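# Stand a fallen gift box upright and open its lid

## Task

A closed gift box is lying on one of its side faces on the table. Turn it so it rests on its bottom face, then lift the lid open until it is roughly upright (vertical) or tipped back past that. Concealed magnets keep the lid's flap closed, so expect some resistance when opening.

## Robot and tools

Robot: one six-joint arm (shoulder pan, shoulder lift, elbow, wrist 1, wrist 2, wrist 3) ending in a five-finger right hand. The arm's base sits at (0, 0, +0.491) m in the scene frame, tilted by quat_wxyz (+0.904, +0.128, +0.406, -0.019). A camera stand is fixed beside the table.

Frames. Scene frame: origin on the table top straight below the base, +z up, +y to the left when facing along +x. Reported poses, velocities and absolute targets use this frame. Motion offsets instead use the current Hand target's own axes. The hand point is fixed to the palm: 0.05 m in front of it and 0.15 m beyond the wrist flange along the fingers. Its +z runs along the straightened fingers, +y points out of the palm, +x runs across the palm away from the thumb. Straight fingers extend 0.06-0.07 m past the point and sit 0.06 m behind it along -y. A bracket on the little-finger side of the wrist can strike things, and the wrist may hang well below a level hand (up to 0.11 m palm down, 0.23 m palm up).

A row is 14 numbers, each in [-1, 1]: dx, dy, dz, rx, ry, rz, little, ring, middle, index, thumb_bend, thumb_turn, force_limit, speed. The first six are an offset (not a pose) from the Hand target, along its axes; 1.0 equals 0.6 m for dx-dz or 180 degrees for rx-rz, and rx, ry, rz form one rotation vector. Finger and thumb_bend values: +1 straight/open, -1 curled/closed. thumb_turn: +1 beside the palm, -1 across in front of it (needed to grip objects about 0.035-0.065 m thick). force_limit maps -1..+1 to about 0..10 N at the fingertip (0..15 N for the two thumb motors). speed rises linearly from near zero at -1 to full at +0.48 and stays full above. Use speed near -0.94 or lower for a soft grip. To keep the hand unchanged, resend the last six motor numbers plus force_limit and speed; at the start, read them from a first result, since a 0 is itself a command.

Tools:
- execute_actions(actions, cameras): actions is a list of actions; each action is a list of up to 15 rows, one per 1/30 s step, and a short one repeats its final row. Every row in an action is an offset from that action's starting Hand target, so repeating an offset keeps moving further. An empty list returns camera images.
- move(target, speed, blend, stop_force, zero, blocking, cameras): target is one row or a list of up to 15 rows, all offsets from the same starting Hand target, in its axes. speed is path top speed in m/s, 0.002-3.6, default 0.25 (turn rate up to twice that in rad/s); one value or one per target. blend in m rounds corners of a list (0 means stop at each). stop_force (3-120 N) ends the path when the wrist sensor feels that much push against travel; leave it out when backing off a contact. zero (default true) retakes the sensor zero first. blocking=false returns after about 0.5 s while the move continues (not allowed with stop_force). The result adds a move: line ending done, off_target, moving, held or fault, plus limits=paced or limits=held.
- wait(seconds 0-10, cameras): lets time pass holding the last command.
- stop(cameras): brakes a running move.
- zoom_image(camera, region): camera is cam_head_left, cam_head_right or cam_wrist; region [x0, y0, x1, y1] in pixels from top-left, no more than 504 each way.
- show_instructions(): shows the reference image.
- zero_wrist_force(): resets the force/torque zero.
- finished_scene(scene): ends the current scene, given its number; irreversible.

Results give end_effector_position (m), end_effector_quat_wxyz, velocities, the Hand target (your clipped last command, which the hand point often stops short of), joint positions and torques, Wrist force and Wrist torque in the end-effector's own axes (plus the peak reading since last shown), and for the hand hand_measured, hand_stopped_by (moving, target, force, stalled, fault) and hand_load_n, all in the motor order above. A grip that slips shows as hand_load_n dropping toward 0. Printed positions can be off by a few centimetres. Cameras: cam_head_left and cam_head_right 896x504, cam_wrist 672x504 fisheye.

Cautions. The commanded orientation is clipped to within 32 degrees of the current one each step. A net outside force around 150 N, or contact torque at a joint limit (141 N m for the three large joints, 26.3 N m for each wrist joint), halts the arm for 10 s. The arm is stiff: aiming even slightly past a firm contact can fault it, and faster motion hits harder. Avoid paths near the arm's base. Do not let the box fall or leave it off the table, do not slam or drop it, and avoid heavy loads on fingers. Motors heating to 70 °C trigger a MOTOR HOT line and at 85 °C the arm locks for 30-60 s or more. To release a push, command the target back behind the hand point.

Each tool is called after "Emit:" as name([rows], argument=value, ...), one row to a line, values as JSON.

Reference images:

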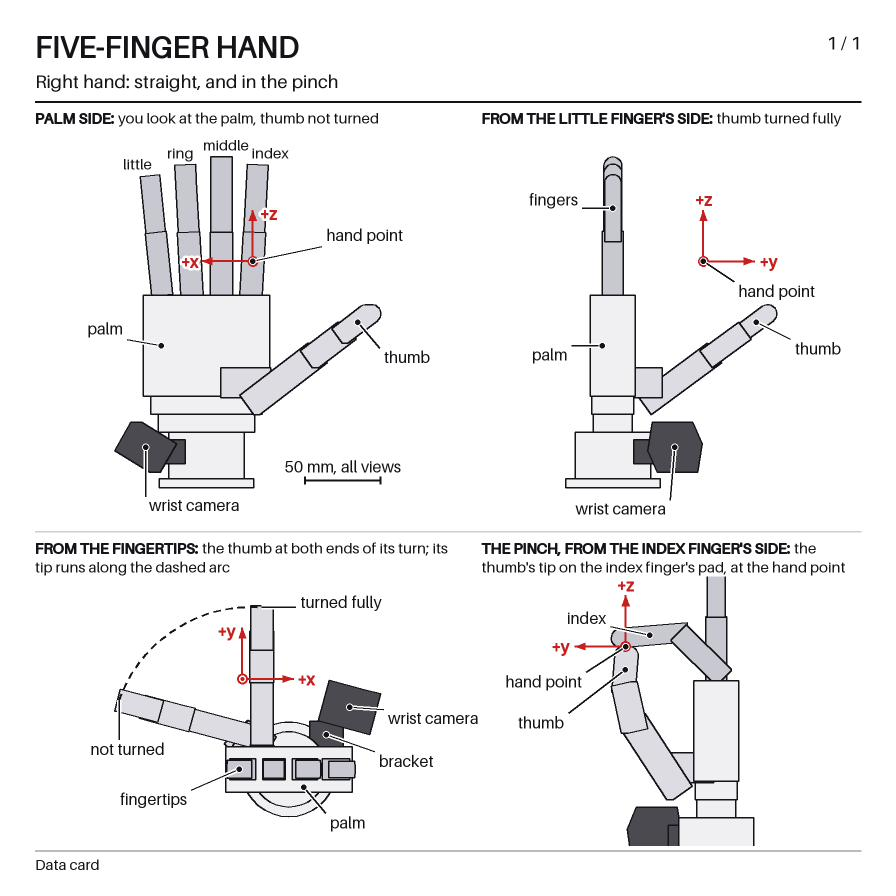

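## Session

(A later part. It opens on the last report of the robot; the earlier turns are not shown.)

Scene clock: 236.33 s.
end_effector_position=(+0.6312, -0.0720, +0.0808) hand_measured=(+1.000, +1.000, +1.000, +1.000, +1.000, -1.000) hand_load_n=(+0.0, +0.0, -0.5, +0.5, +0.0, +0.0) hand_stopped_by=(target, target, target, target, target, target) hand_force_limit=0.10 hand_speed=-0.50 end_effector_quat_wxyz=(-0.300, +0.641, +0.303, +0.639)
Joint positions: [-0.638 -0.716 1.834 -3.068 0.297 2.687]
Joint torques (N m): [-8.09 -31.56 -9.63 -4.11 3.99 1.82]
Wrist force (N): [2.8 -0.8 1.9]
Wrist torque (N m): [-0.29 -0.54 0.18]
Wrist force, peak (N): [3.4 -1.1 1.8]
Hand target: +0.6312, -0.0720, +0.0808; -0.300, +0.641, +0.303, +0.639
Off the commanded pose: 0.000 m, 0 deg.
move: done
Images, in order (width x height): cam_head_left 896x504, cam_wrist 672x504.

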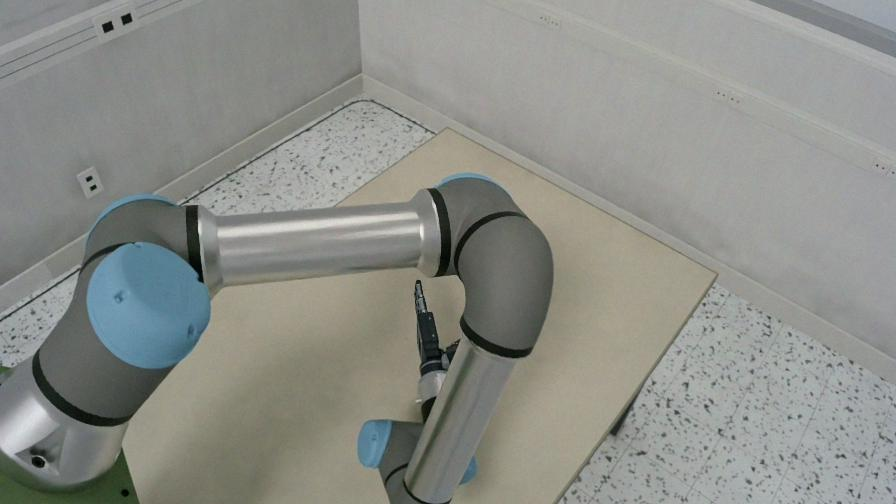

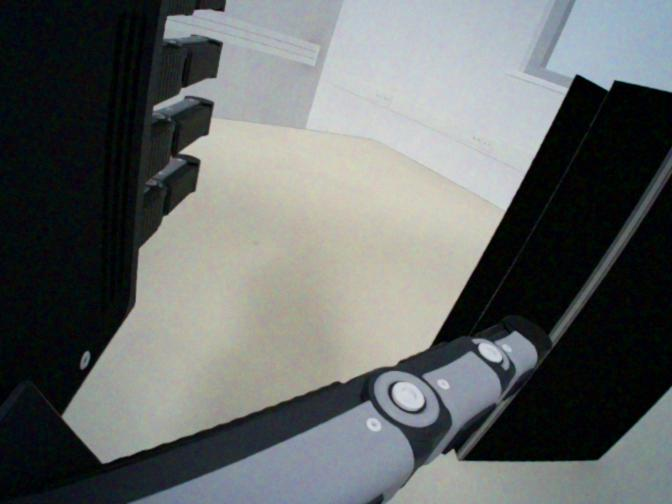

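Emit:
move(target=[0,0.133,0,0,0,0,1,1,1,1,1,-1,0.1,-0.5], speed=0.08, stop_force=3, cameras=["cam_wrist"])

Scene clock: 244.17 s.
end_effector_position=(+0.6927, -0.1228, +0.0810) hand_measured=(+1.000, +1.000, +1.000, +1.000, +1.000, -1.000) hand_load_n=(+0.5, +0.0, +0.0, +0.0, +0.0, +0.0) hand_stopped_by=(target, target, target, target, target, target) hand_force_limit=0.10 hand_speed=-0.50 end_effector_quat_wxyz=(-0.300, +0.641, +0.303, +0.639)
Joint positions: [-0.654 -0.757 1.678 -2.92 0.303 2.738]
Joint torques (N m): [-10.07 -45.75 -12.17 -0.55 3.9 -2.12]
Wrist force (N): [2.7 -0.8 1.7]
Wrist torque (N m): [-0.26 -0.53 0.18]
Wrist force, peak (N): [2.9 -0.9 2.2]
Hand target: +0.6927, -0.1228, +0.0810; -0.300, +0.641, +0.303, +0.639
Off the commanded pose: 0.000 m, 0 deg.
move: done
Images, in order (width x height): cam_wrist 672x504.

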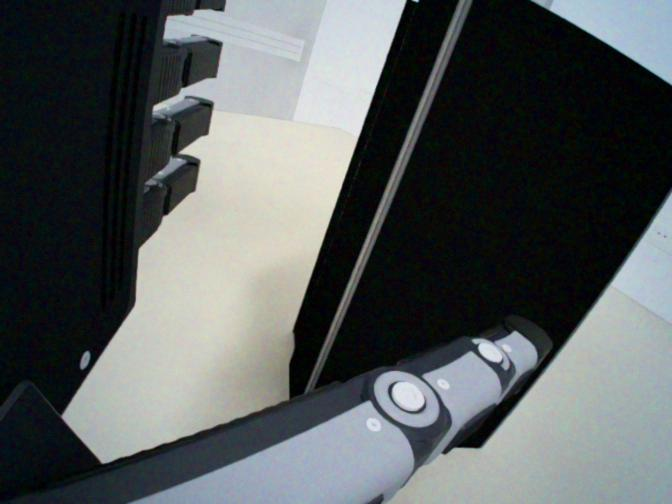

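Emit:
move(target=[0,0.045,0,0,0,0,1,1,1,1,1,-1,0.1,-0.5], speed=0.05, stop_force=3, cameras=["cam_wrist"])

Emit:
move(target=[0,0,0,0,0,0,0.3,0.3,0.3,0.3,1,-1,-0.7,-0.92], cameras=["cam_wrist"])

Scene clock: 250.23 s.
end_effector_position=(+0.7135, -0.1400, +0.0811) hand_measured=(+1.000, +1.000, +1.000, +1.000, +1.000, -1.000) hand_load_n=(+0.0, +0.0, +0.0, +0.0, +0.0, +0.0) hand_stopped_by=(target, target, target, target, target, target) hand_force_limit=0.10 hand_speed=-0.50 end_effector_quat_wxyz=(-0.300, +0.641, +0.303, +0.639)
Joint positions: [-0.659 -0.763 1.618 -2.868 0.305 2.753]
Joint torques (N m): [-10.29 -47.14 -13.13 -0.46 4.13 -0.03]
Wrist force (N): [2.6 -1.2 1.8]
Wrist torque (N m): [-0.34 -0.51 0.12]
Wrist force, peak (N): [3.1 -1.1 1.7]
Hand target: +0.7135, -0.1400, +0.0811; -0.300, +0.641, +0.303, +0.639
Off the commanded pose: 0.000 m, 0 deg.
move: done
Images, in order (width x height): cam_wrist 672x504.

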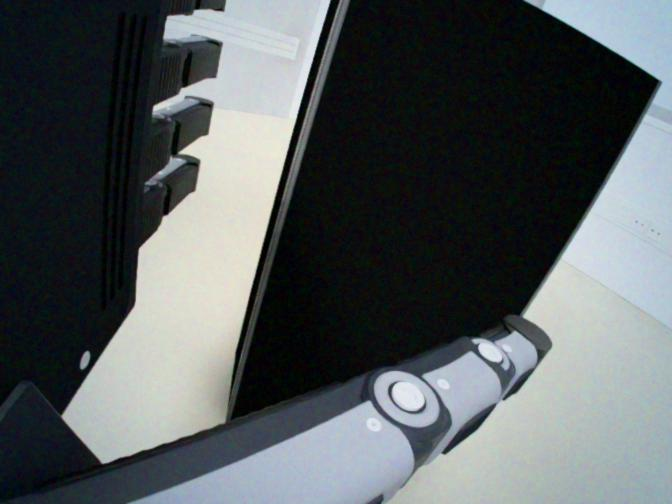

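Scene clock: 253.60 s.
end_effector_position=(+0.7135, -0.1400, +0.0811) hand_measured=(+0.300, +0.300, +0.300, +0.300, +1.000, -1.000) hand_load_n=(+0.0, +0.0, +0.0, +0.0, +0.0, +0.5) hand_stopped_by=(target, target, target, target, target, target) hand_force_limit=-0.70 hand_speed=-0.92 end_effector_quat_wxyz=(-0.300, +0.641, +0.303, +0.639)
Joint positions: [-0.659 -0.763 1.618 -2.868 0.305 2.753]
Joint torques (N m): [-10.33 -47.86 -9.46 -0.65 2.81 -1.78]
Wrist force (N): [2.9 -1.2 1.7]
Wrist torque (N m): [-0.32 -0.55 0.16]
Wrist force, peak (N): [3.0 -1.4 1.9]
Hand target: +0.7135, -0.1400, +0.0811; -0.300, +0.641, +0.303, +0.639
Off the commanded pose: 0.000 m, 0 deg.
move: done
Images, in order (width x height): cam_wrist 672x504.

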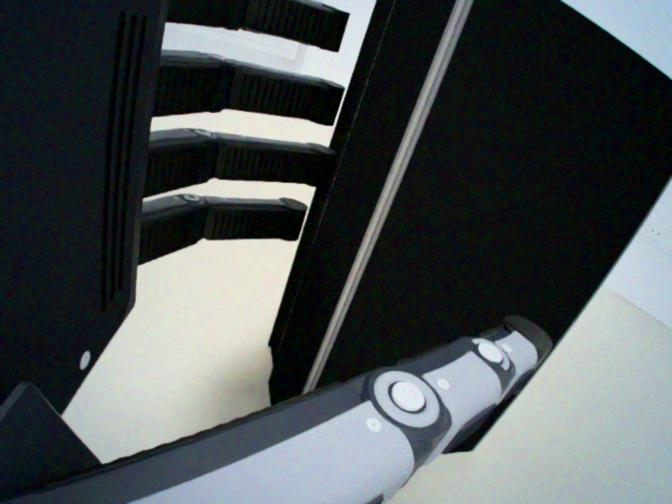

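Emit:
zoom_image(camera="cam_wrist", region=[230, 60, 470, 300])

Scaled by 2.100 from the camera's 672x504 image, which has a finer 960x720 frame.

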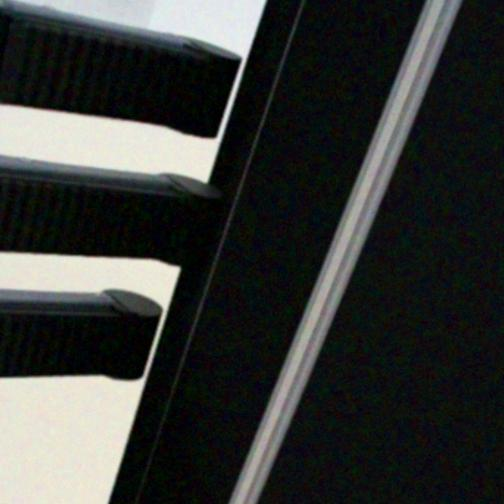

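Emit:
move(target=[0,0,0,0,0,0,0.3,0.3,0.3,0.3,0.2,-1,-0.7,-0.92], cameras=["cam_wrist"])

Scene clock: 270.23 s.
end_effector_position=(+0.7135, -0.1400, +0.0811) hand_measured=(+0.300, +0.300, +0.300, +0.300, +0.434, -1.000) hand_load_n=(+0.0, +0.0, +0.0, +0.0, +0.5, +0.5) hand_stopped_by=(target, target, target, target, moving, target) hand_force_limit=-0.70 hand_speed=-0.92 end_effector_quat_wxyz=(-0.300, +0.641, +0.303, +0.639)
Joint positions: [-0.659 -0.763 1.618 -2.868 0.305 2.753]
Joint torques (N m): [-9.08 -46.15 -3.48 -1.36 -0.01 -1.65]
Wrist force (N): [3.0 -0.7 1.8]
Wrist torque (N m): [-0.27 -0.56 0.17]
Wrist force, peak (N): [3.1 -1.1 1.9]
Hand target: +0.7135, -0.1400, +0.0811; -0.300, +0.641, +0.303, +0.639
Off the commanded pose: 0.000 m, 0 deg.
move: moving (no rest 5 s after the path's end)
Images, in order (width x height): cam_wrist 672x504.

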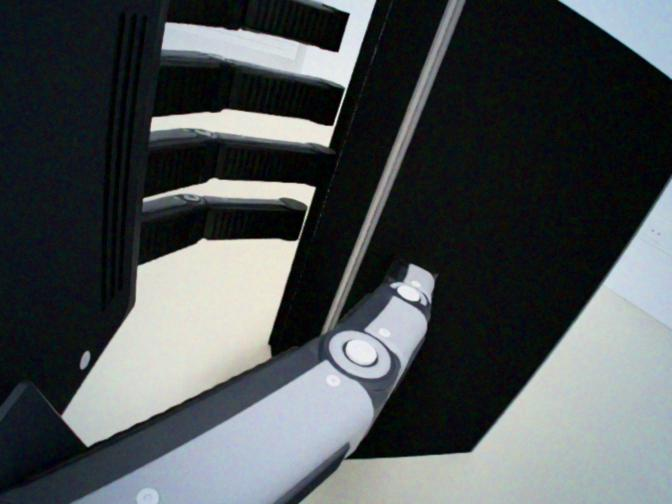

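Emit:
move(target=[0,0,0,0,0,0,0.1,0.1,0.1,0.1,0.2,-1,-0.6,-0.9], cameras=["cam_wrist"])

Scene clock: 273.03 s.
end_effector_position=(+0.7135, -0.1400, +0.0811) hand_measured=(+0.100, +0.236, +0.292, +0.246, +0.208, -1.000) hand_load_n=(+0.0, +1.0, +1.5, +0.0, +2.0, +0.5) hand_stopped_by=(target, force, force, force, force, target) hand_force_limit=-0.60 hand_speed=-0.90 end_effector_quat_wxyz=(-0.300, +0.641, +0.303, +0.639)
Joint positions: [-0.659 -0.763 1.618 -2.868 0.305 2.753]
Joint torques (N m): [-8.82 -47.18 0.55 -1.37 -0.16 -1.37]
Wrist force (N): [2.6 -0.8 1.8]
Wrist torque (N m): [-0.27 -0.60 0.16]
Wrist force, peak (N): [3.1 -0.9 2.0]
Hand target: +0.7135, -0.1400, +0.0811; -0.300, +0.641, +0.303, +0.639
Off the commanded pose: 0.000 m, 0 deg.
move: done
Images, in order (width x height): cam_wrist 672x504.

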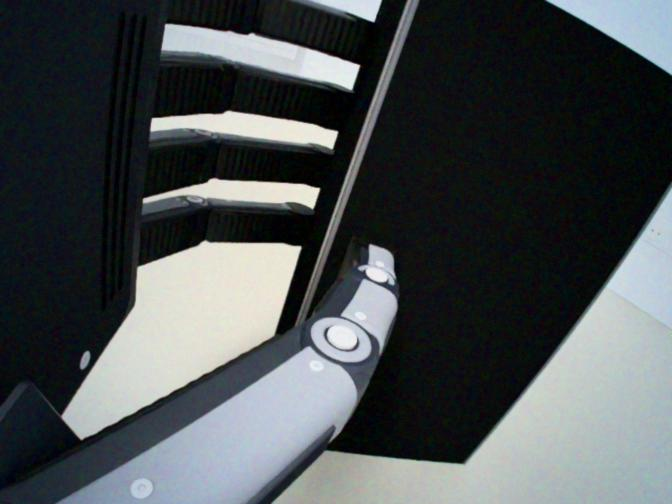

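Emit:
move(target=[0,0,0,0,0,0,-0.1,-0.1,-0.1,-0.1,-0.1,-1,-0.1,-0.9], cameras=["cam_wrist"])

Emit:
zoom_image(camera="cam_wrist", region=[230, 0, 510, 260])

Scene clock: 277.73 s.
end_effector_position=(+0.7135, -0.1400, +0.0811) hand_measured=(-0.100, +0.218, +0.284, -0.100, -0.100, -1.000) hand_load_n=(+0.0, +0.0, +0.0, +0.5, +0.0, +0.0) hand_stopped_by=(target, force, force, target, target, target) hand_force_limit=-0.10 hand_speed=-0.90 end_effector_quat_wxyz=(-0.300, +0.641, +0.303, +0.639)
Joint positions: [-0.659 -0.763 1.618 -2.868 0.305 2.753]
Joint torques (N m): [-8.42 -47.31 4.42 -1.7 -0.25 -1.58]
Wrist force (N): [3.0 -1.1 1.7]
Wrist torque (N m): [-0.30 -0.57 0.17]
Wrist force, peak (N): [4.0 -1.3 2.0]
Hand target: +0.7135, -0.1400, +0.0811; -0.300, +0.641, +0.303, +0.639
Off the commanded pose: 0.000 m, 0 deg.
move: done
Images, in order (width x height): cam_wrist 672x504.

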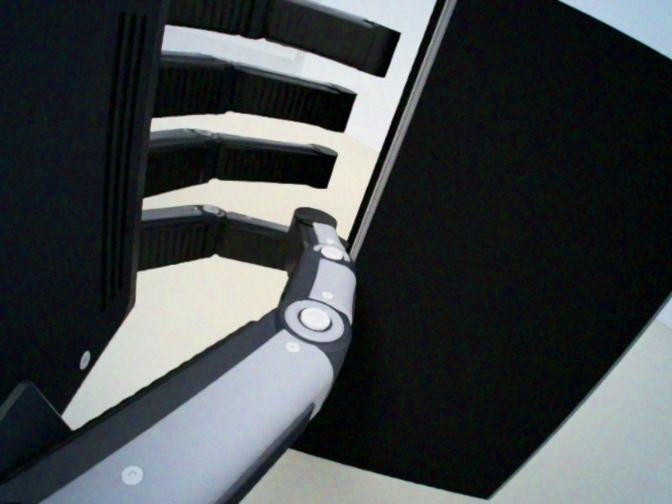

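Scaled by 1.800 from the camera's 672x504 image, which has a finer 960x720 frame.

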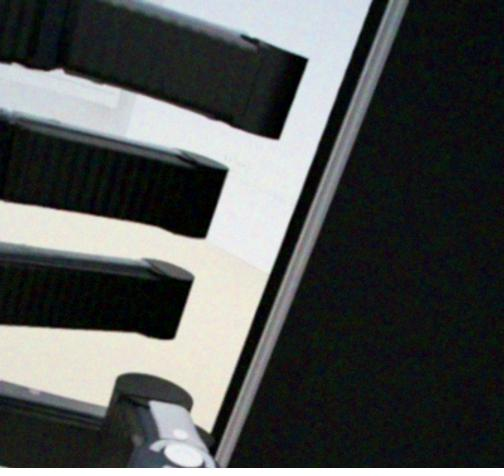

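Emit:
move(target=[0,0,0,0,0,0,1,1,1,1,1,-1,-0.1,-0.3], cameras=["cam_wrist"])

Emit:
move([
  [0,-0.25,-0.05,0,0,0,1,1,1,1,1,-1,-0.1,-0.3],
  [0.38,-0.25,-0.05,0,0,0,1,1,1,1,1,-1,-0.1,-0.3],
], speed=0.2, blend=0.03, cameras=["all"])

Scene clock: 316.40 s.
end_effector_position=(+0.7135, -0.1400, +0.0811) hand_measured=(+1.000, +1.000, +1.000, +1.000, +1.000, -1.000) hand_load_n=(+0.0, +0.0, +0.0, +0.0, +0.0, +0.5) hand_stopped_by=(target, target, target, target, target, target) hand_force_limit=-0.10 hand_speed=-0.30 end_effector_quat_wxyz=(-0.300, +0.641, +0.303, +0.639)
Joint positions: [-0.659 -0.763 1.618 -2.868 0.305 2.753]
Joint torques (N m): [-7 -43.77 11.23 -1.76 0.01 -1.57]
Wrist force (N): [2.9 -1.0 1.4]
Wrist torque (N m): [-0.28 -0.54 0.15]
Wrist force, peak (N): [3.3 -1.4 1.9]
Hand target: +0.7135, -0.1400, +0.0811; -0.300, +0.641, +0.303, +0.639
Off the commanded pose: 0.000 m, 0 deg.
move: done
Images, in order (width x height): cam_wrist 672x504.

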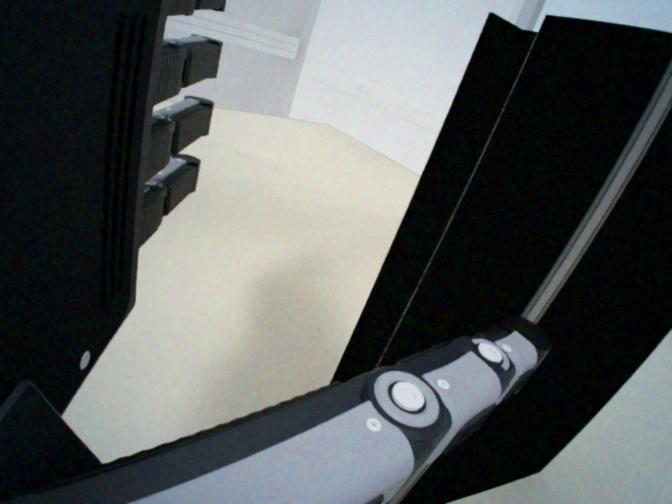

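Scene clock: 319.03 s.
end_effector_position=(+0.5788, -0.0664, +0.3087) hand_measured=(+1.000, +1.000, +1.000, +1.000, +1.000, -1.000) hand_load_n=(+0.0, +0.0, +0.0, +0.0, +0.0, +0.5) hand_stopped_by=(target, target, target, target, target, target) hand_force_limit=-0.10 hand_speed=-0.30 end_effector_quat_wxyz=(-0.300, +0.641, +0.303, +0.639)
Joint positions: [-0.854 -1.067 2.373 -3.73 0.426 3.191]
Joint torques (N m): [-11.07 -38.16 18.85 -4.06 4.02 2.08]
Wrist force (N): [3.0 -0.8 1.5]
Wrist torque (N m): [-0.27 -0.51 0.20]
Wrist force, peak (N): [3.8 -0.6 1.6]
Hand target: +0.5788, -0.0664, +0.3088; -0.300, +0.641, +0.303, +0.639
Off the commanded pose: 0.000 m, 0 deg.
move: done

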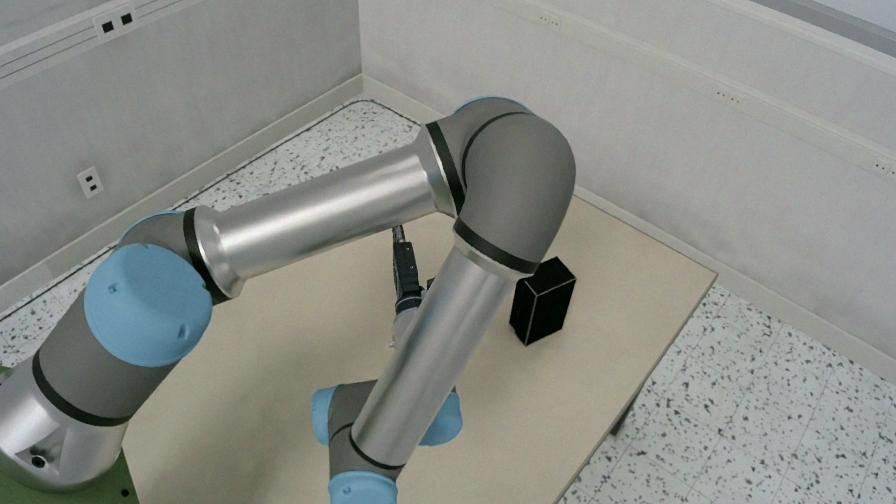

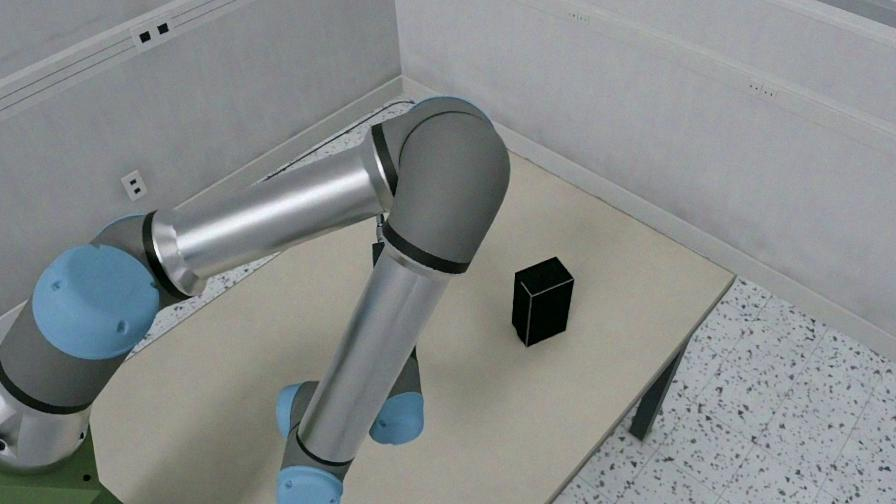

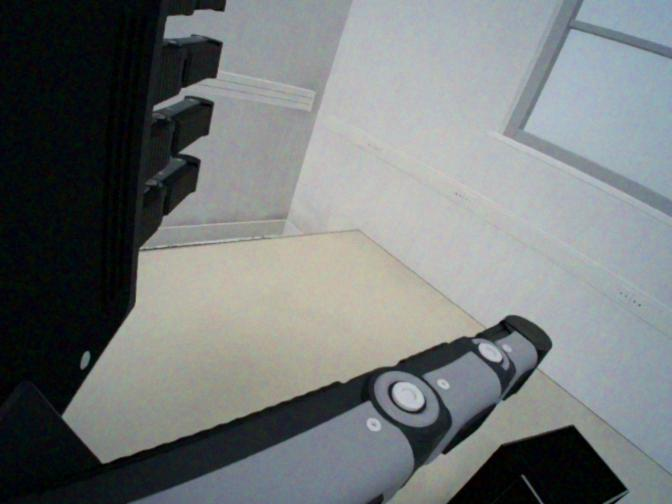

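Emit:
move(target=[0.033,0.322,0.0845,0.385,-0.385,-0.385,1,1,1,1,1,-1,-0.1,-0.3], speed=0.35, cameras=["cam_wrist","cam_head_left"])

Scene clock: 332.13 s.
end_effector_position=(+0.7601, -0.1503, +0.3289) hand_measured=(+1.000, +1.000, +1.000, +1.000, +1.000, -1.000) hand_load_n=(+0.0, +0.0, +0.0, +0.0, +0.0, +0.0) hand_stopped_by=(target, target, target, target, target, target) hand_force_limit=-0.10 hand_speed=-0.30 end_effector_quat_wxyz=(+0.001, +0.338, +0.941, -0.003)
Joint positions: [-0.482 -1.441 1.178 -5.323 1.423 4.949]
Joint torques (N m): [16.61 -43.74 -27.04 0.26 2.22 -2.35]
Wrist force (N): [0.7 -0.7 0.6]
Wrist torque (N m): [-0.15 -0.15 0.05]
Wrist force, peak (N): [3.1 -1.0 1.4]
Hand target: +0.7601, -0.1503, +0.3289; +0.001, +0.338, +0.941, -0.003
Off the commanded pose: 0.000 m, 0 deg.
move: done
Images, in order (width x height): cam_head_left 896x504, cam_wrist 672x504.

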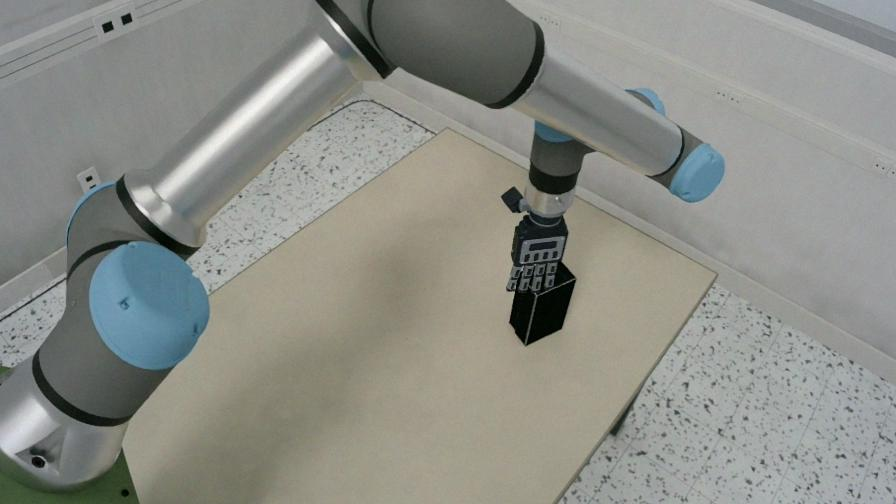

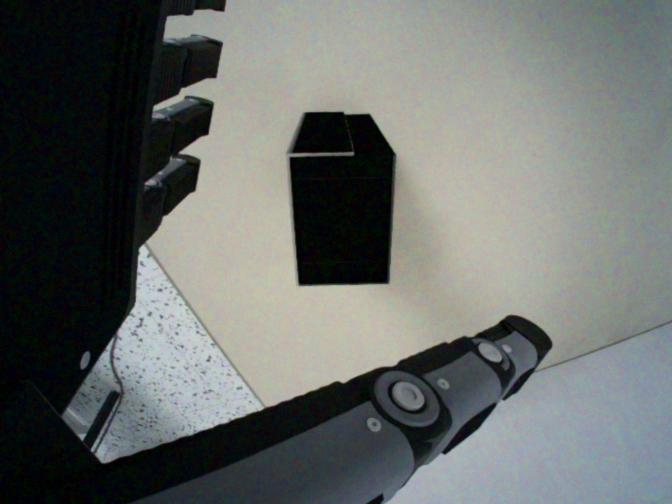

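Emit:
move([
  [-0.06,0.0475,0.05,0,0,-0.1,1,1,1,1,1,-1,-0.1,-0.5],
  [-0.06,0.0475,0.285,0,0,-0.1,1,1,1,1,1,-1,-0.1,-0.5],
], speed=[0.15,0.06], stop_force=4, cameras=["cam_wrist"])

Emit:
move(target=[0,0,0,0,0,0,1,1,1,1,0.4,-1,-0.35,-0.92], cameras=["cam_wrist","cam_head_right"])

Scene clock: 352.90 s.
end_effector_position=(+0.8060, -0.1522, +0.1580) hand_measured=(+1.000, +1.000, +1.000, +1.000, +1.000, -1.000) hand_load_n=(+0.0, +0.0, +0.0, +0.0, +0.5, -0.5) hand_stopped_by=(target, target, target, target, target, target) hand_force_limit=-0.10 hand_speed=-0.50 end_effector_quat_wxyz=(+0.000, +0.187, +0.982, -0.003)
Joint positions: [-0.421 -0.994 0.722 -5.319 1.471 4.674]
Joint torques (N m): [14.72 -54.45 -23.25 2.94 2.27 2.1]
Wrist force (N): [1.3 -0.7 -3.9]
Wrist torque (N m): [-0.21 -0.14 -0.02]
Wrist force, peak (N): [1.4 -1.0 -4.1]
Hand target: +0.8060, -0.1522, +0.1580; +0.000, +0.187, +0.982, -0.003
Off the commanded pose: 0.000 m, 0 deg.
move: contact
Images, in order (width x height): cam_wrist 672x504.

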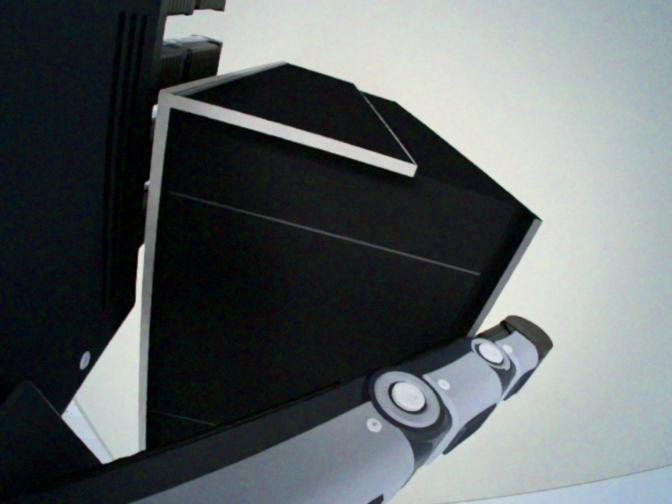

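Scene clock: 353.40 s.
end_effector_position=(+0.8060, -0.1522, +0.1580) hand_measured=(+1.000, +1.000, +1.000, +1.000, +0.992, -1.000) hand_load_n=(+0.0, +0.0, +0.5, -0.5, +5.0, -0.5) hand_stopped_by=(target, target, target, target, force, target) hand_force_limit=-0.35 hand_speed=-0.92 end_effector_quat_wxyz=(+0.000, +0.187, +0.982, -0.003)
Joint positions: [-0.421 -0.994 0.722 -5.319 1.471 4.674]
Joint torques (N m): [14.16 -56.94 -17.82 3.06 1.99 2.16]
Wrist force (N): [1.2 -0.9 -5.5]
Wrist torque (N m): [-0.32 -0.10 -0.04]
Wrist force, peak (N): [1.5 -0.8 -6.0]
Hand target: +0.8060, -0.1522, +0.1580; +0.000, +0.187, +0.982, -0.003
Off the commanded pose: 0.000 m, 0 deg.
move: done
Images, in order (width x height): cam_head_right 896x504, cam_wrist 672x504.

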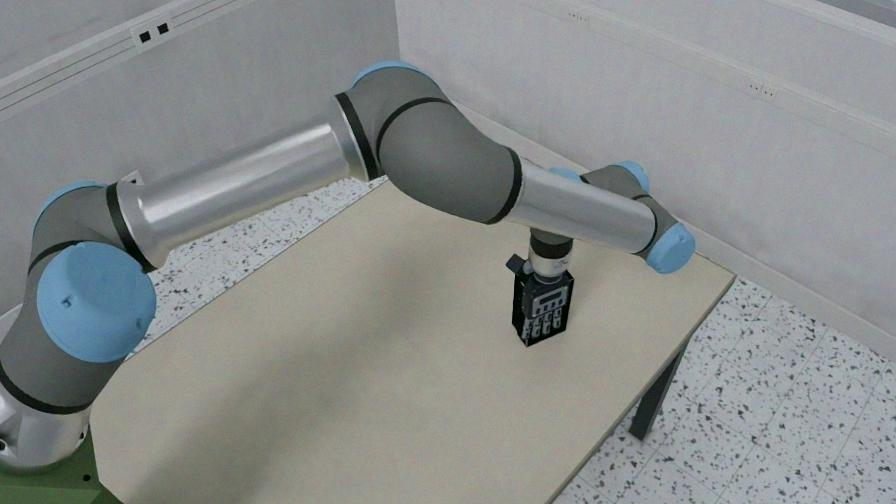

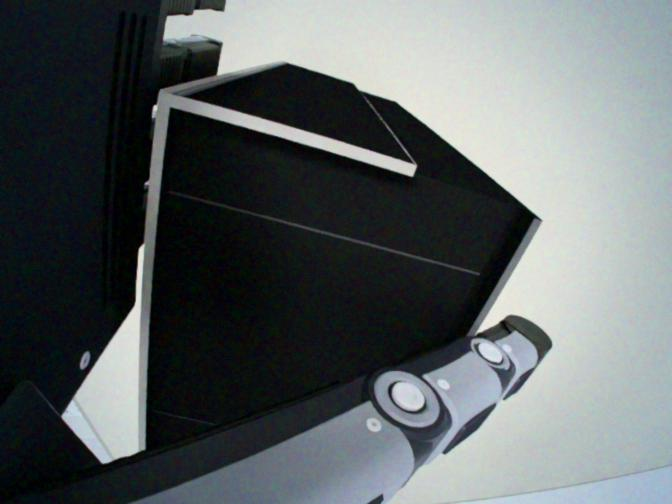

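Emit:
move(target=[0.232,0.026,0,0,0,-0.28,1,1,1,1,0.4,-1,-0.35,-0.92], speed=0.08, cameras=["cam_wrist"])

Scene clock: 366.70 s.
end_effector_position=(+0.6822, -0.0866, +0.1576) hand_measured=(+1.000, +1.000, +1.000, +1.000, +0.990, -1.000) hand_load_n=(+0.0, +0.0, +0.0, +0.0, -0.5, +0.0) hand_stopped_by=(target, target, target, target, force, target) hand_force_limit=-0.35 hand_speed=-0.92 end_effector_quat_wxyz=(-0.001, -0.249, +0.968, -0.003)
Joint positions: [-0.4 -1.167 1.145 -5.57 1.487 3.808]
Joint torques (N m): [16.07 -59.64 1.63 0.56 2.25 -1.67]
Wrist force (N): [1.7 -1.5 0.0]
Wrist torque (N m): [-0.23 -0.24 0.12]
Wrist force, peak (N): [-1.3 5.1 -36.8]
Hand target: +0.6822, -0.0866, +0.1576; -0.001, -0.249, +0.968, -0.003
Off the commanded pose: 0.000 m, 0 deg.
move: done
Images, in order (width x height): cam_wrist 672x504.

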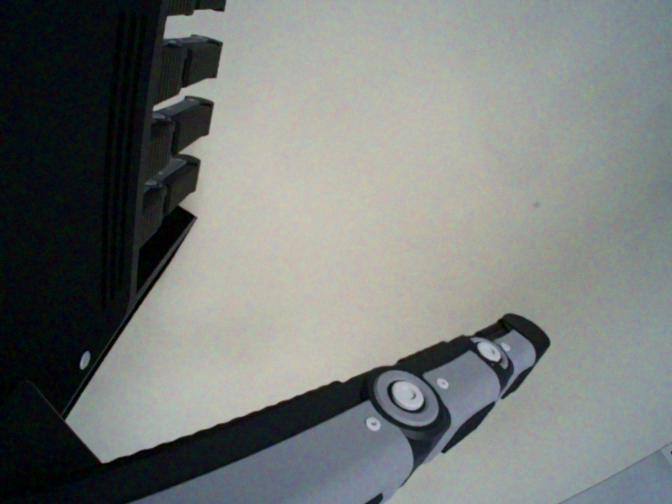

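Emit:
move(target=[0,0,-0.25,0,0,0,1,1,1,1,1,-1,-0.35,-0.5], speed=0.2, cameras=["all"])

Emit:
zoom_image(camera="cam_head_right", region=[420, 200, 640, 380])

Scene clock: 370.10 s.
end_effector_position=(+0.6822, -0.0857, +0.3075) hand_measured=(+1.000, +1.000, +1.000, +1.000, +1.000, -1.000) hand_load_n=(+0.0, +0.0, +0.0, +0.0, +0.0, +0.0) hand_stopped_by=(target, target, target, target, target, target) hand_force_limit=-0.35 hand_speed=-0.50 end_effector_quat_wxyz=(-0.001, -0.249, +0.968, -0.003)
Joint positions: [-0.433 -1.442 1.255 -5.403 1.461 3.787]
Joint torques (N m): [-1.96 -58.17 -1.35 4.3 -2.36 -1.93]
Wrist force (N): [1.7 -1.5 -0.1]
Wrist torque (N m): [-0.21 -0.27 0.09]
Wrist force, peak (N): [2.1 -1.6 -0.1]
Hand target: +0.6822, -0.0857, +0.3076; -0.001, -0.249, +0.968, -0.003
Off the commanded pose: 0.000 m, 0 deg.
move: done

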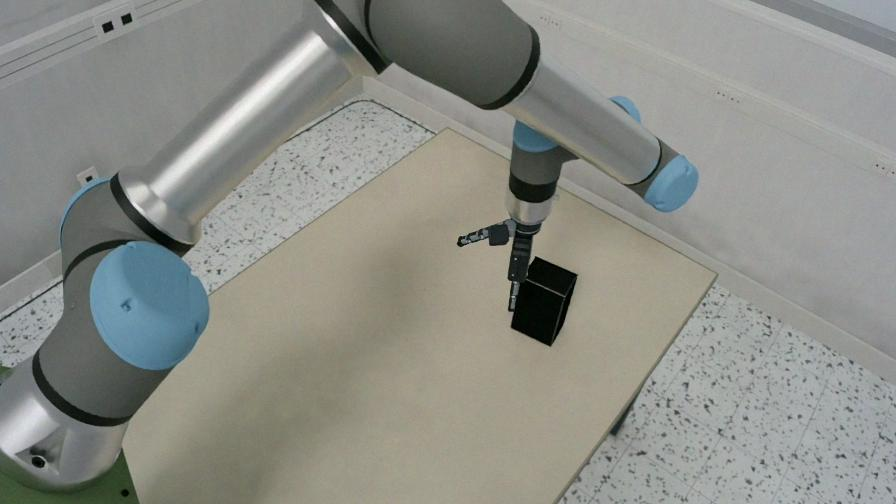

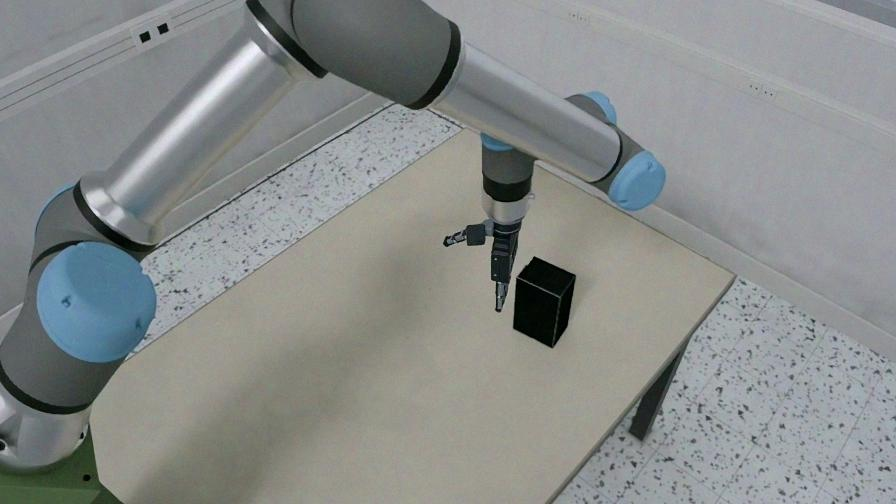

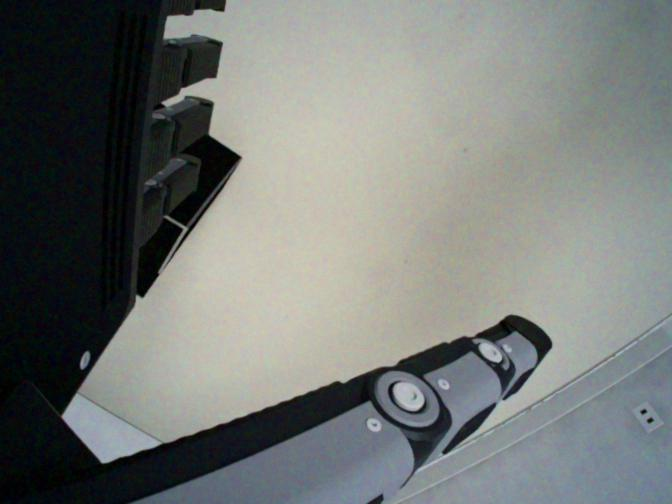

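Scaled by 2.291.

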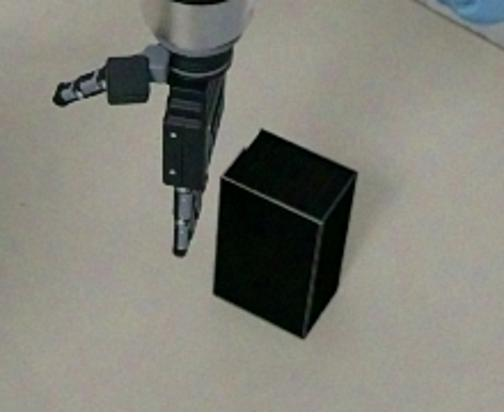

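Emit:
move(target=[-0.09,-0.209,-0.03,0,0,0.62,1,1,1,1,1,-1,-0.35,-0.5], speed=0.35, cameras=["cam_wrist"])

Scene clock: 381.30 s.
end_effector_position=(+0.7900, -0.1694, +0.3261) hand_measured=(+1.000, +1.000, +1.000, +1.000, +1.000, -1.000) hand_load_n=(+0.0, +0.0, +0.0, +0.0, +0.0, +0.0) hand_stopped_by=(target, target, target, target, target, target) hand_force_limit=-0.35 hand_speed=-0.50 end_effector_quat_wxyz=(+0.002, +0.661, +0.750, -0.002)
Joint positions: [-0.378 -1.38 1.075 -5.288 1.504 5.77]
Joint torques (N m): [17.36 -46.77 -29.2 3.99 2.19 2.4]
Wrist force (N): [1.9 -1.7 0.4]
Wrist torque (N m): [-0.27 -0.32 0.00]
Wrist force, peak (N): [2.0 -2.0 -0.3]
Hand target: +0.7901, -0.1694, +0.3261; +0.002, +0.661, +0.750, -0.002
Off the commanded pose: 0.000 m, 0 deg.
move: done
Images, in order (width x height): cam_wrist 672x504.

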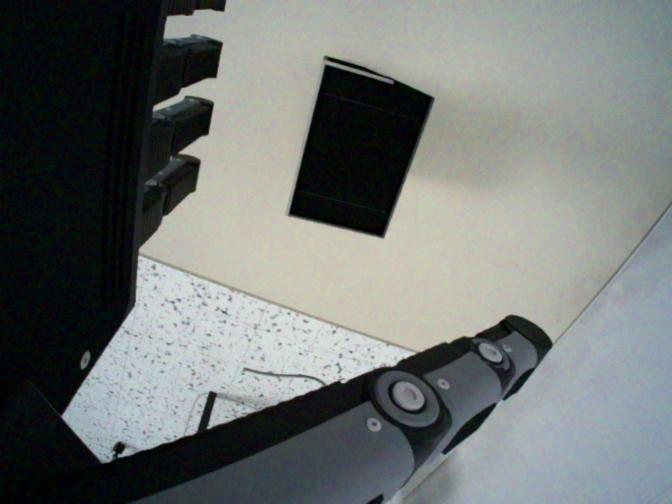

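Emit:
move([
  [0.013,0.034,0.05,0,0,-0.013,1,1,1,1,1,-1,-0.35,-0.5],
  [0.013,0.034,0.279,0,0,-0.013,1,1,1,1,1,-1,-0.35,-0.5],
], speed=[0.15,0.06], stop_force=4, cameras=["cam_wrist"])

Emit:
move(target=[0,0,0,0,0,0,1,1,1,1,0.4,-1,-0.35,-0.92], cameras=[])

Scene clock: 395.70 s.
end_effector_position=(+0.8092, -0.1599, +0.1602) hand_measured=(+1.000, +1.000, +1.000, +1.000, +1.000, -1.000) hand_load_n=(+0.0, +0.0, +0.0, +0.0, +1.0, +0.0) hand_stopped_by=(target, target, target, target, target, target) hand_force_limit=-0.35 hand_speed=-0.50 end_effector_quat_wxyz=(+0.002, +0.645, +0.764, -0.002)
Joint positions: [-0.33 -1.049 0.862 -5.408 1.54 5.759]
Joint torques (N m): [2.49 -59.92 -0.15 4.2 0.71 0.76]
Wrist force (N): [1.4 -1.9 -4.1]
Wrist torque (N m): [-0.37 -0.20 -0.01]
Wrist force, peak (N): [1.7 -2.0 -9.4]
Hand target: +0.8092, -0.1600, +0.1602; +0.002, +0.646, +0.764, -0.002 (not the last commanded pose)
Off the commanded pose: 0.002 m, 0 deg.
move: contact; path passed 1 of 2 targets
Images, in order (width x height): cam_wrist 672x504.

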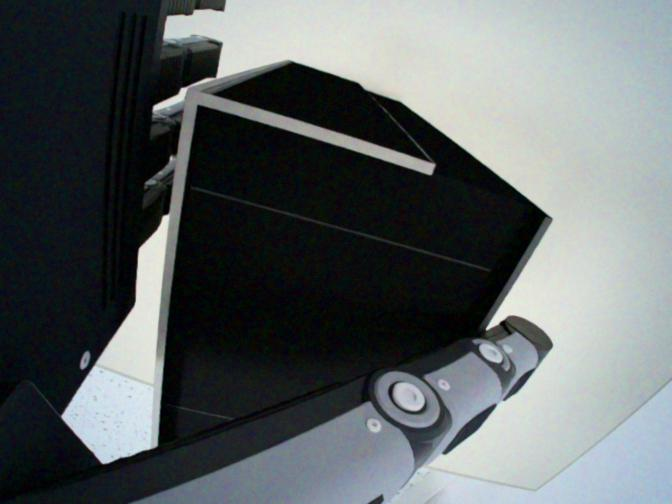

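Scene clock: 396.20 s.
end_effector_position=(+0.8092, -0.1600, +0.1602) hand_measured=(+1.000, +1.000, +1.000, +1.000, +0.992, -1.000) hand_load_n=(+0.0, +0.0, +0.0, +0.0, +4.5, +0.0) hand_stopped_by=(target, target, target, target, force, target) hand_force_limit=-0.35 hand_speed=-0.92 end_effector_quat_wxyz=(+0.002, +0.646, +0.764, -0.002)
Joint positions: [-0.33 -1.049 0.862 -5.408 1.54 5.759]
Joint torques (N m): [0.47 -56.23 0.32 4.22 -0.31 -0.3]
Wrist force (N): [1.6 -2.1 -5.4]
Wrist torque (N m): [-0.45 -0.21 -0.01]
Wrist force, peak (N): [1.5 -2.1 -5.7]
Hand target: +0.8092, -0.1600, +0.1602; +0.002, +0.646, +0.764, -0.002
Off the commanded pose: 0.000 m, 0 deg.
move: done
No camera images: "cameras" was empty.

Emit:
move(target=[0.1,-0.15,0,0,0,0,1,1,1,1,0.4,-1,-0.35,-0.92], speed=0.05, cameras=["cam_wrist"])

Scene clock: 402.63 s.
end_effector_position=(+0.7105, -0.1158, +0.1599) hand_measured=(+1.000, +1.000, +1.000, +1.000, +0.992, -1.000) hand_load_n=(+0.0, +0.0, +0.0, +0.0, +4.0, +1.0) hand_stopped_by=(target, target, target, target, force, target) hand_force_limit=-0.35 hand_speed=-0.92 end_effector_quat_wxyz=(+0.002, +0.646, +0.764, -0.002)
Joint positions: [-0.316 -1.233 1.343 -5.704 1.552 5.769]
Joint torques (N m): [19.11 -56.41 4.15 0.19 2.3 2.3]
Wrist force (N): [1.2 -0.7 -3.3]
Wrist torque (N m): [-0.24 -0.22 0.02]
Wrist force, peak (N): [1.5 -2.2 -5.5]
Hand target: +0.7104, -0.1158, +0.1599; +0.002, +0.646, +0.764, -0.002
Off the commanded pose: 0.000 m, 0 deg.
move: done
Images, in order (width x height): cam_wrist 672x504.

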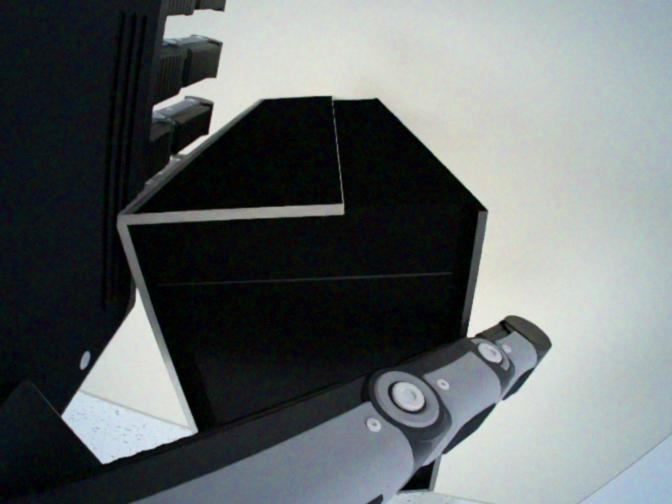

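Emit:
move(target=[-0.02,0,-0.003,0,0,-0.1,1,1,1,1,1,-1,-0.35,-0.8], speed=0.05, cameras=["cam_wrist"])

Scene clock: 409.50 s.
end_effector_position=(+0.7124, -0.1276, +0.1618) hand_measured=(+1.000, +1.000, +1.000, +1.000, +1.000, -1.000) hand_load_n=(+0.0, +0.0, +0.0, +0.0, +0.0, +0.0) hand_stopped_by=(target, target, target, target, target, target) hand_force_limit=-0.35 hand_speed=-0.80 end_effector_quat_wxyz=(+0.001, +0.518, +0.855, -0.002)
Joint positions: [-0.382 -1.241 1.332 -5.684 1.5 5.412]
Joint torques (N m): [-0.49 -52.09 -22.42 4.48 -2.24 -2]
Wrist force (N): [2.0 -1.3 -0.2]
Wrist torque (N m): [-0.20 -0.30 0.12]
Wrist force, peak (N): [1.2 -0.6 -3.4]
Hand target: +0.7124, -0.1276, +0.1618; +0.001, +0.518, +0.855, -0.002
Off the commanded pose: 0.000 m, 0 deg.
move: done
Images, in order (width x height): cam_wrist 672x504.

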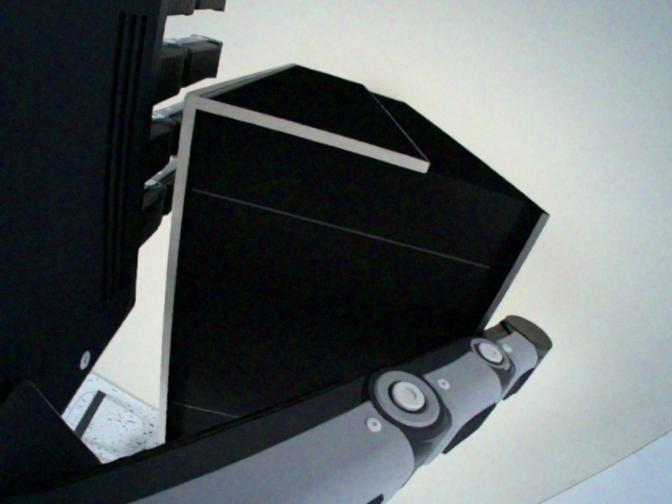

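Emit:
move(target=[0,0,0,0,0,0,1,1,1,1,0.4,-1,-0.35,-0.92], cameras=[])

Emit:
move(target=[0.302,-0.218,0,0,0,0.1,1,1,1,1,0.4,-1,-0.35,-0.92], speed=0.05, cameras=["cam_wrist"])

Scene clock: 414.57 s.
end_effector_position=(+0.7124, -0.1276, +0.1618) hand_measured=(+1.000, +1.000, +1.000, +1.000, +0.948, -1.000) hand_load_n=(+0.0, -0.5, +0.0, +0.0, +4.5, +0.0) hand_stopped_by=(target, target, target, target, force, target) hand_force_limit=-0.35 hand_speed=-0.92 end_effector_quat_wxyz=(+0.001, +0.518, +0.855, -0.002)
Joint positions: [-0.382 -1.241 1.332 -5.684 1.5 5.412]
Joint torques (N m): [0.08 -48.65 -17.46 4.14 -0.3 -1.83]
Wrist force (N): [1.7 -0.1 -4.1]
Wrist torque (N m): [-0.23 -0.22 0.12]
Wrist force, peak (N): [1.8 0.2 -4.2]
Hand target: +0.7124, -0.1276, +0.1618; +0.001, +0.518, +0.855, -0.002
Off the commanded pose: 0.000 m, 0 deg.
move: done
No camera images: "cameras" was empty.

Scene clock: 419.50 s.
end_effector_position=(+0.5127, -0.0277, +0.1613) hand_measured=(+1.000, +1.000, +1.000, +1.000, +0.950, -1.000) hand_load_n=(+0.0, +0.0, +0.0, +0.0, +5.5, +1.5) hand_stopped_by=(target, target, target, target, force, target) hand_force_limit=-0.35 hand_speed=-0.92 end_effector_quat_wxyz=(+0.002, +0.645, +0.764, -0.002)
Joint positions: [-0.269 -1.388 2 -6.207 1.588 5.798]
Joint torques (N m): [19.54 -36.28 14.02 1.02 2.22 2.23]
Wrist force (N): [0.7 -0.2 -5.0]
Wrist torque (N m): [-0.31 -0.16 0.04]
Wrist force, peak (N): [0.9 -0.3 -5.3]
Hand target: +0.5126, -0.0276, +0.1613; +0.002, +0.646, +0.764, -0.002
Off the commanded pose: 0.000 m, 0 deg.
move: done
Images, in order (width x height): cam_wrist 672x504.

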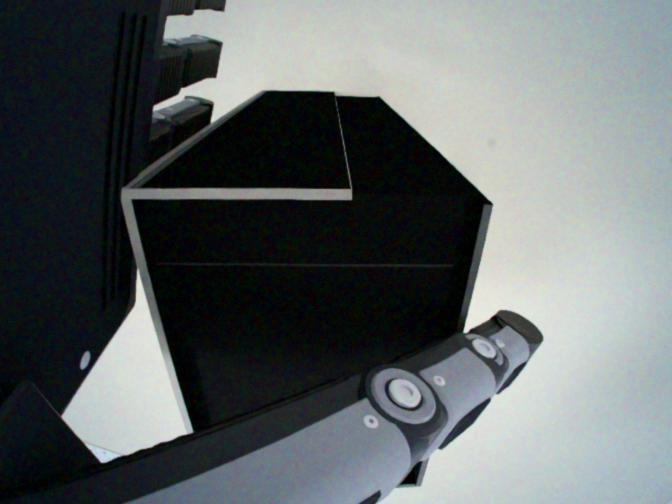

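Emit:
move(target=[-0.018,0,-0.003,0,0,-0.1,1,1,1,1,1,-1,-0.35,-0.8], speed=0.05, cameras=["all"])

Scene clock: 426.47 s.
end_effector_position=(+0.5144, -0.0383, +0.1631) hand_measured=(+1.000, +1.000, +1.000, +1.000, +1.000, -1.000) hand_load_n=(+0.0, +0.0, +0.0, +0.0, +0.0, +0.0) hand_stopped_by=(target, target, target, target, target, target) hand_force_limit=-0.35 hand_speed=-0.80 end_effector_quat_wxyz=(+0.001, +0.518, +0.855, -0.002)
Joint positions: [-0.36 -1.414 2.008 -6.187 1.518 5.427]
Joint torques (N m): [-0.1 -44.38 -13.16 4.72 -2.56 -2.18]
Wrist force (N): [1.6 -1.4 -0.4]
Wrist torque (N m): [-0.19 -0.22 0.10]
Wrist force, peak (N): [0.6 0.0 -5.4]
Hand target: +0.5144, -0.0383, +0.1631; +0.001, +0.518, +0.855, -0.002
Off the commanded pose: 0.000 m, 0 deg.
move: done

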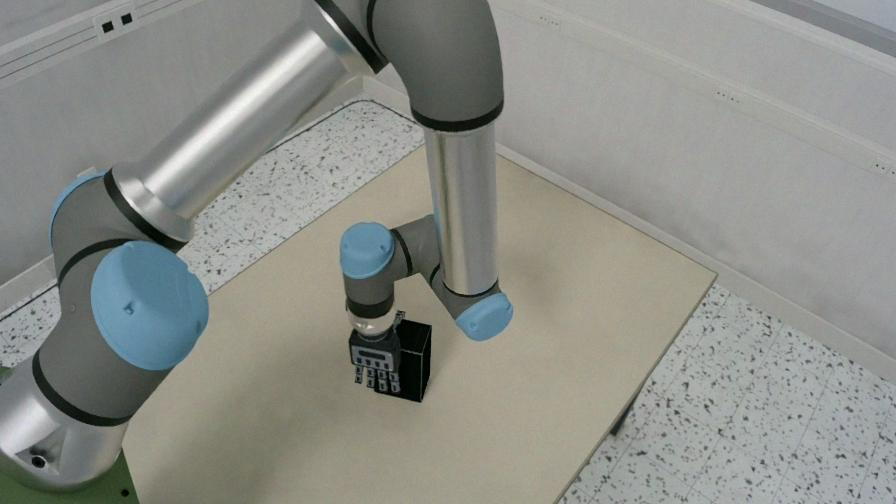

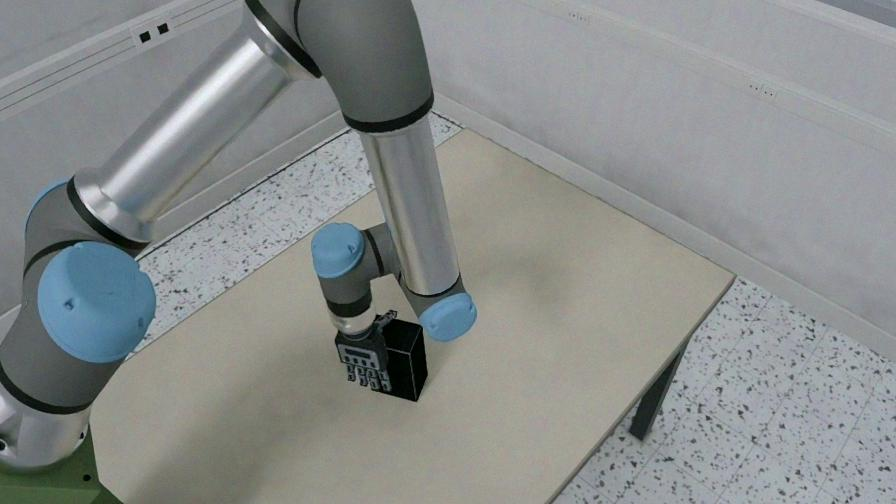

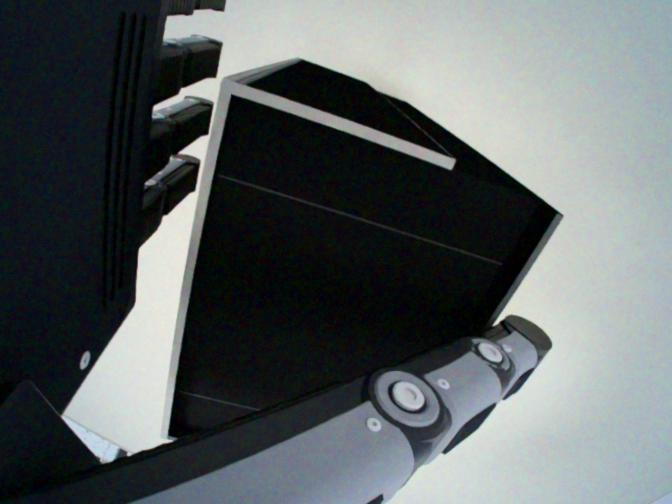

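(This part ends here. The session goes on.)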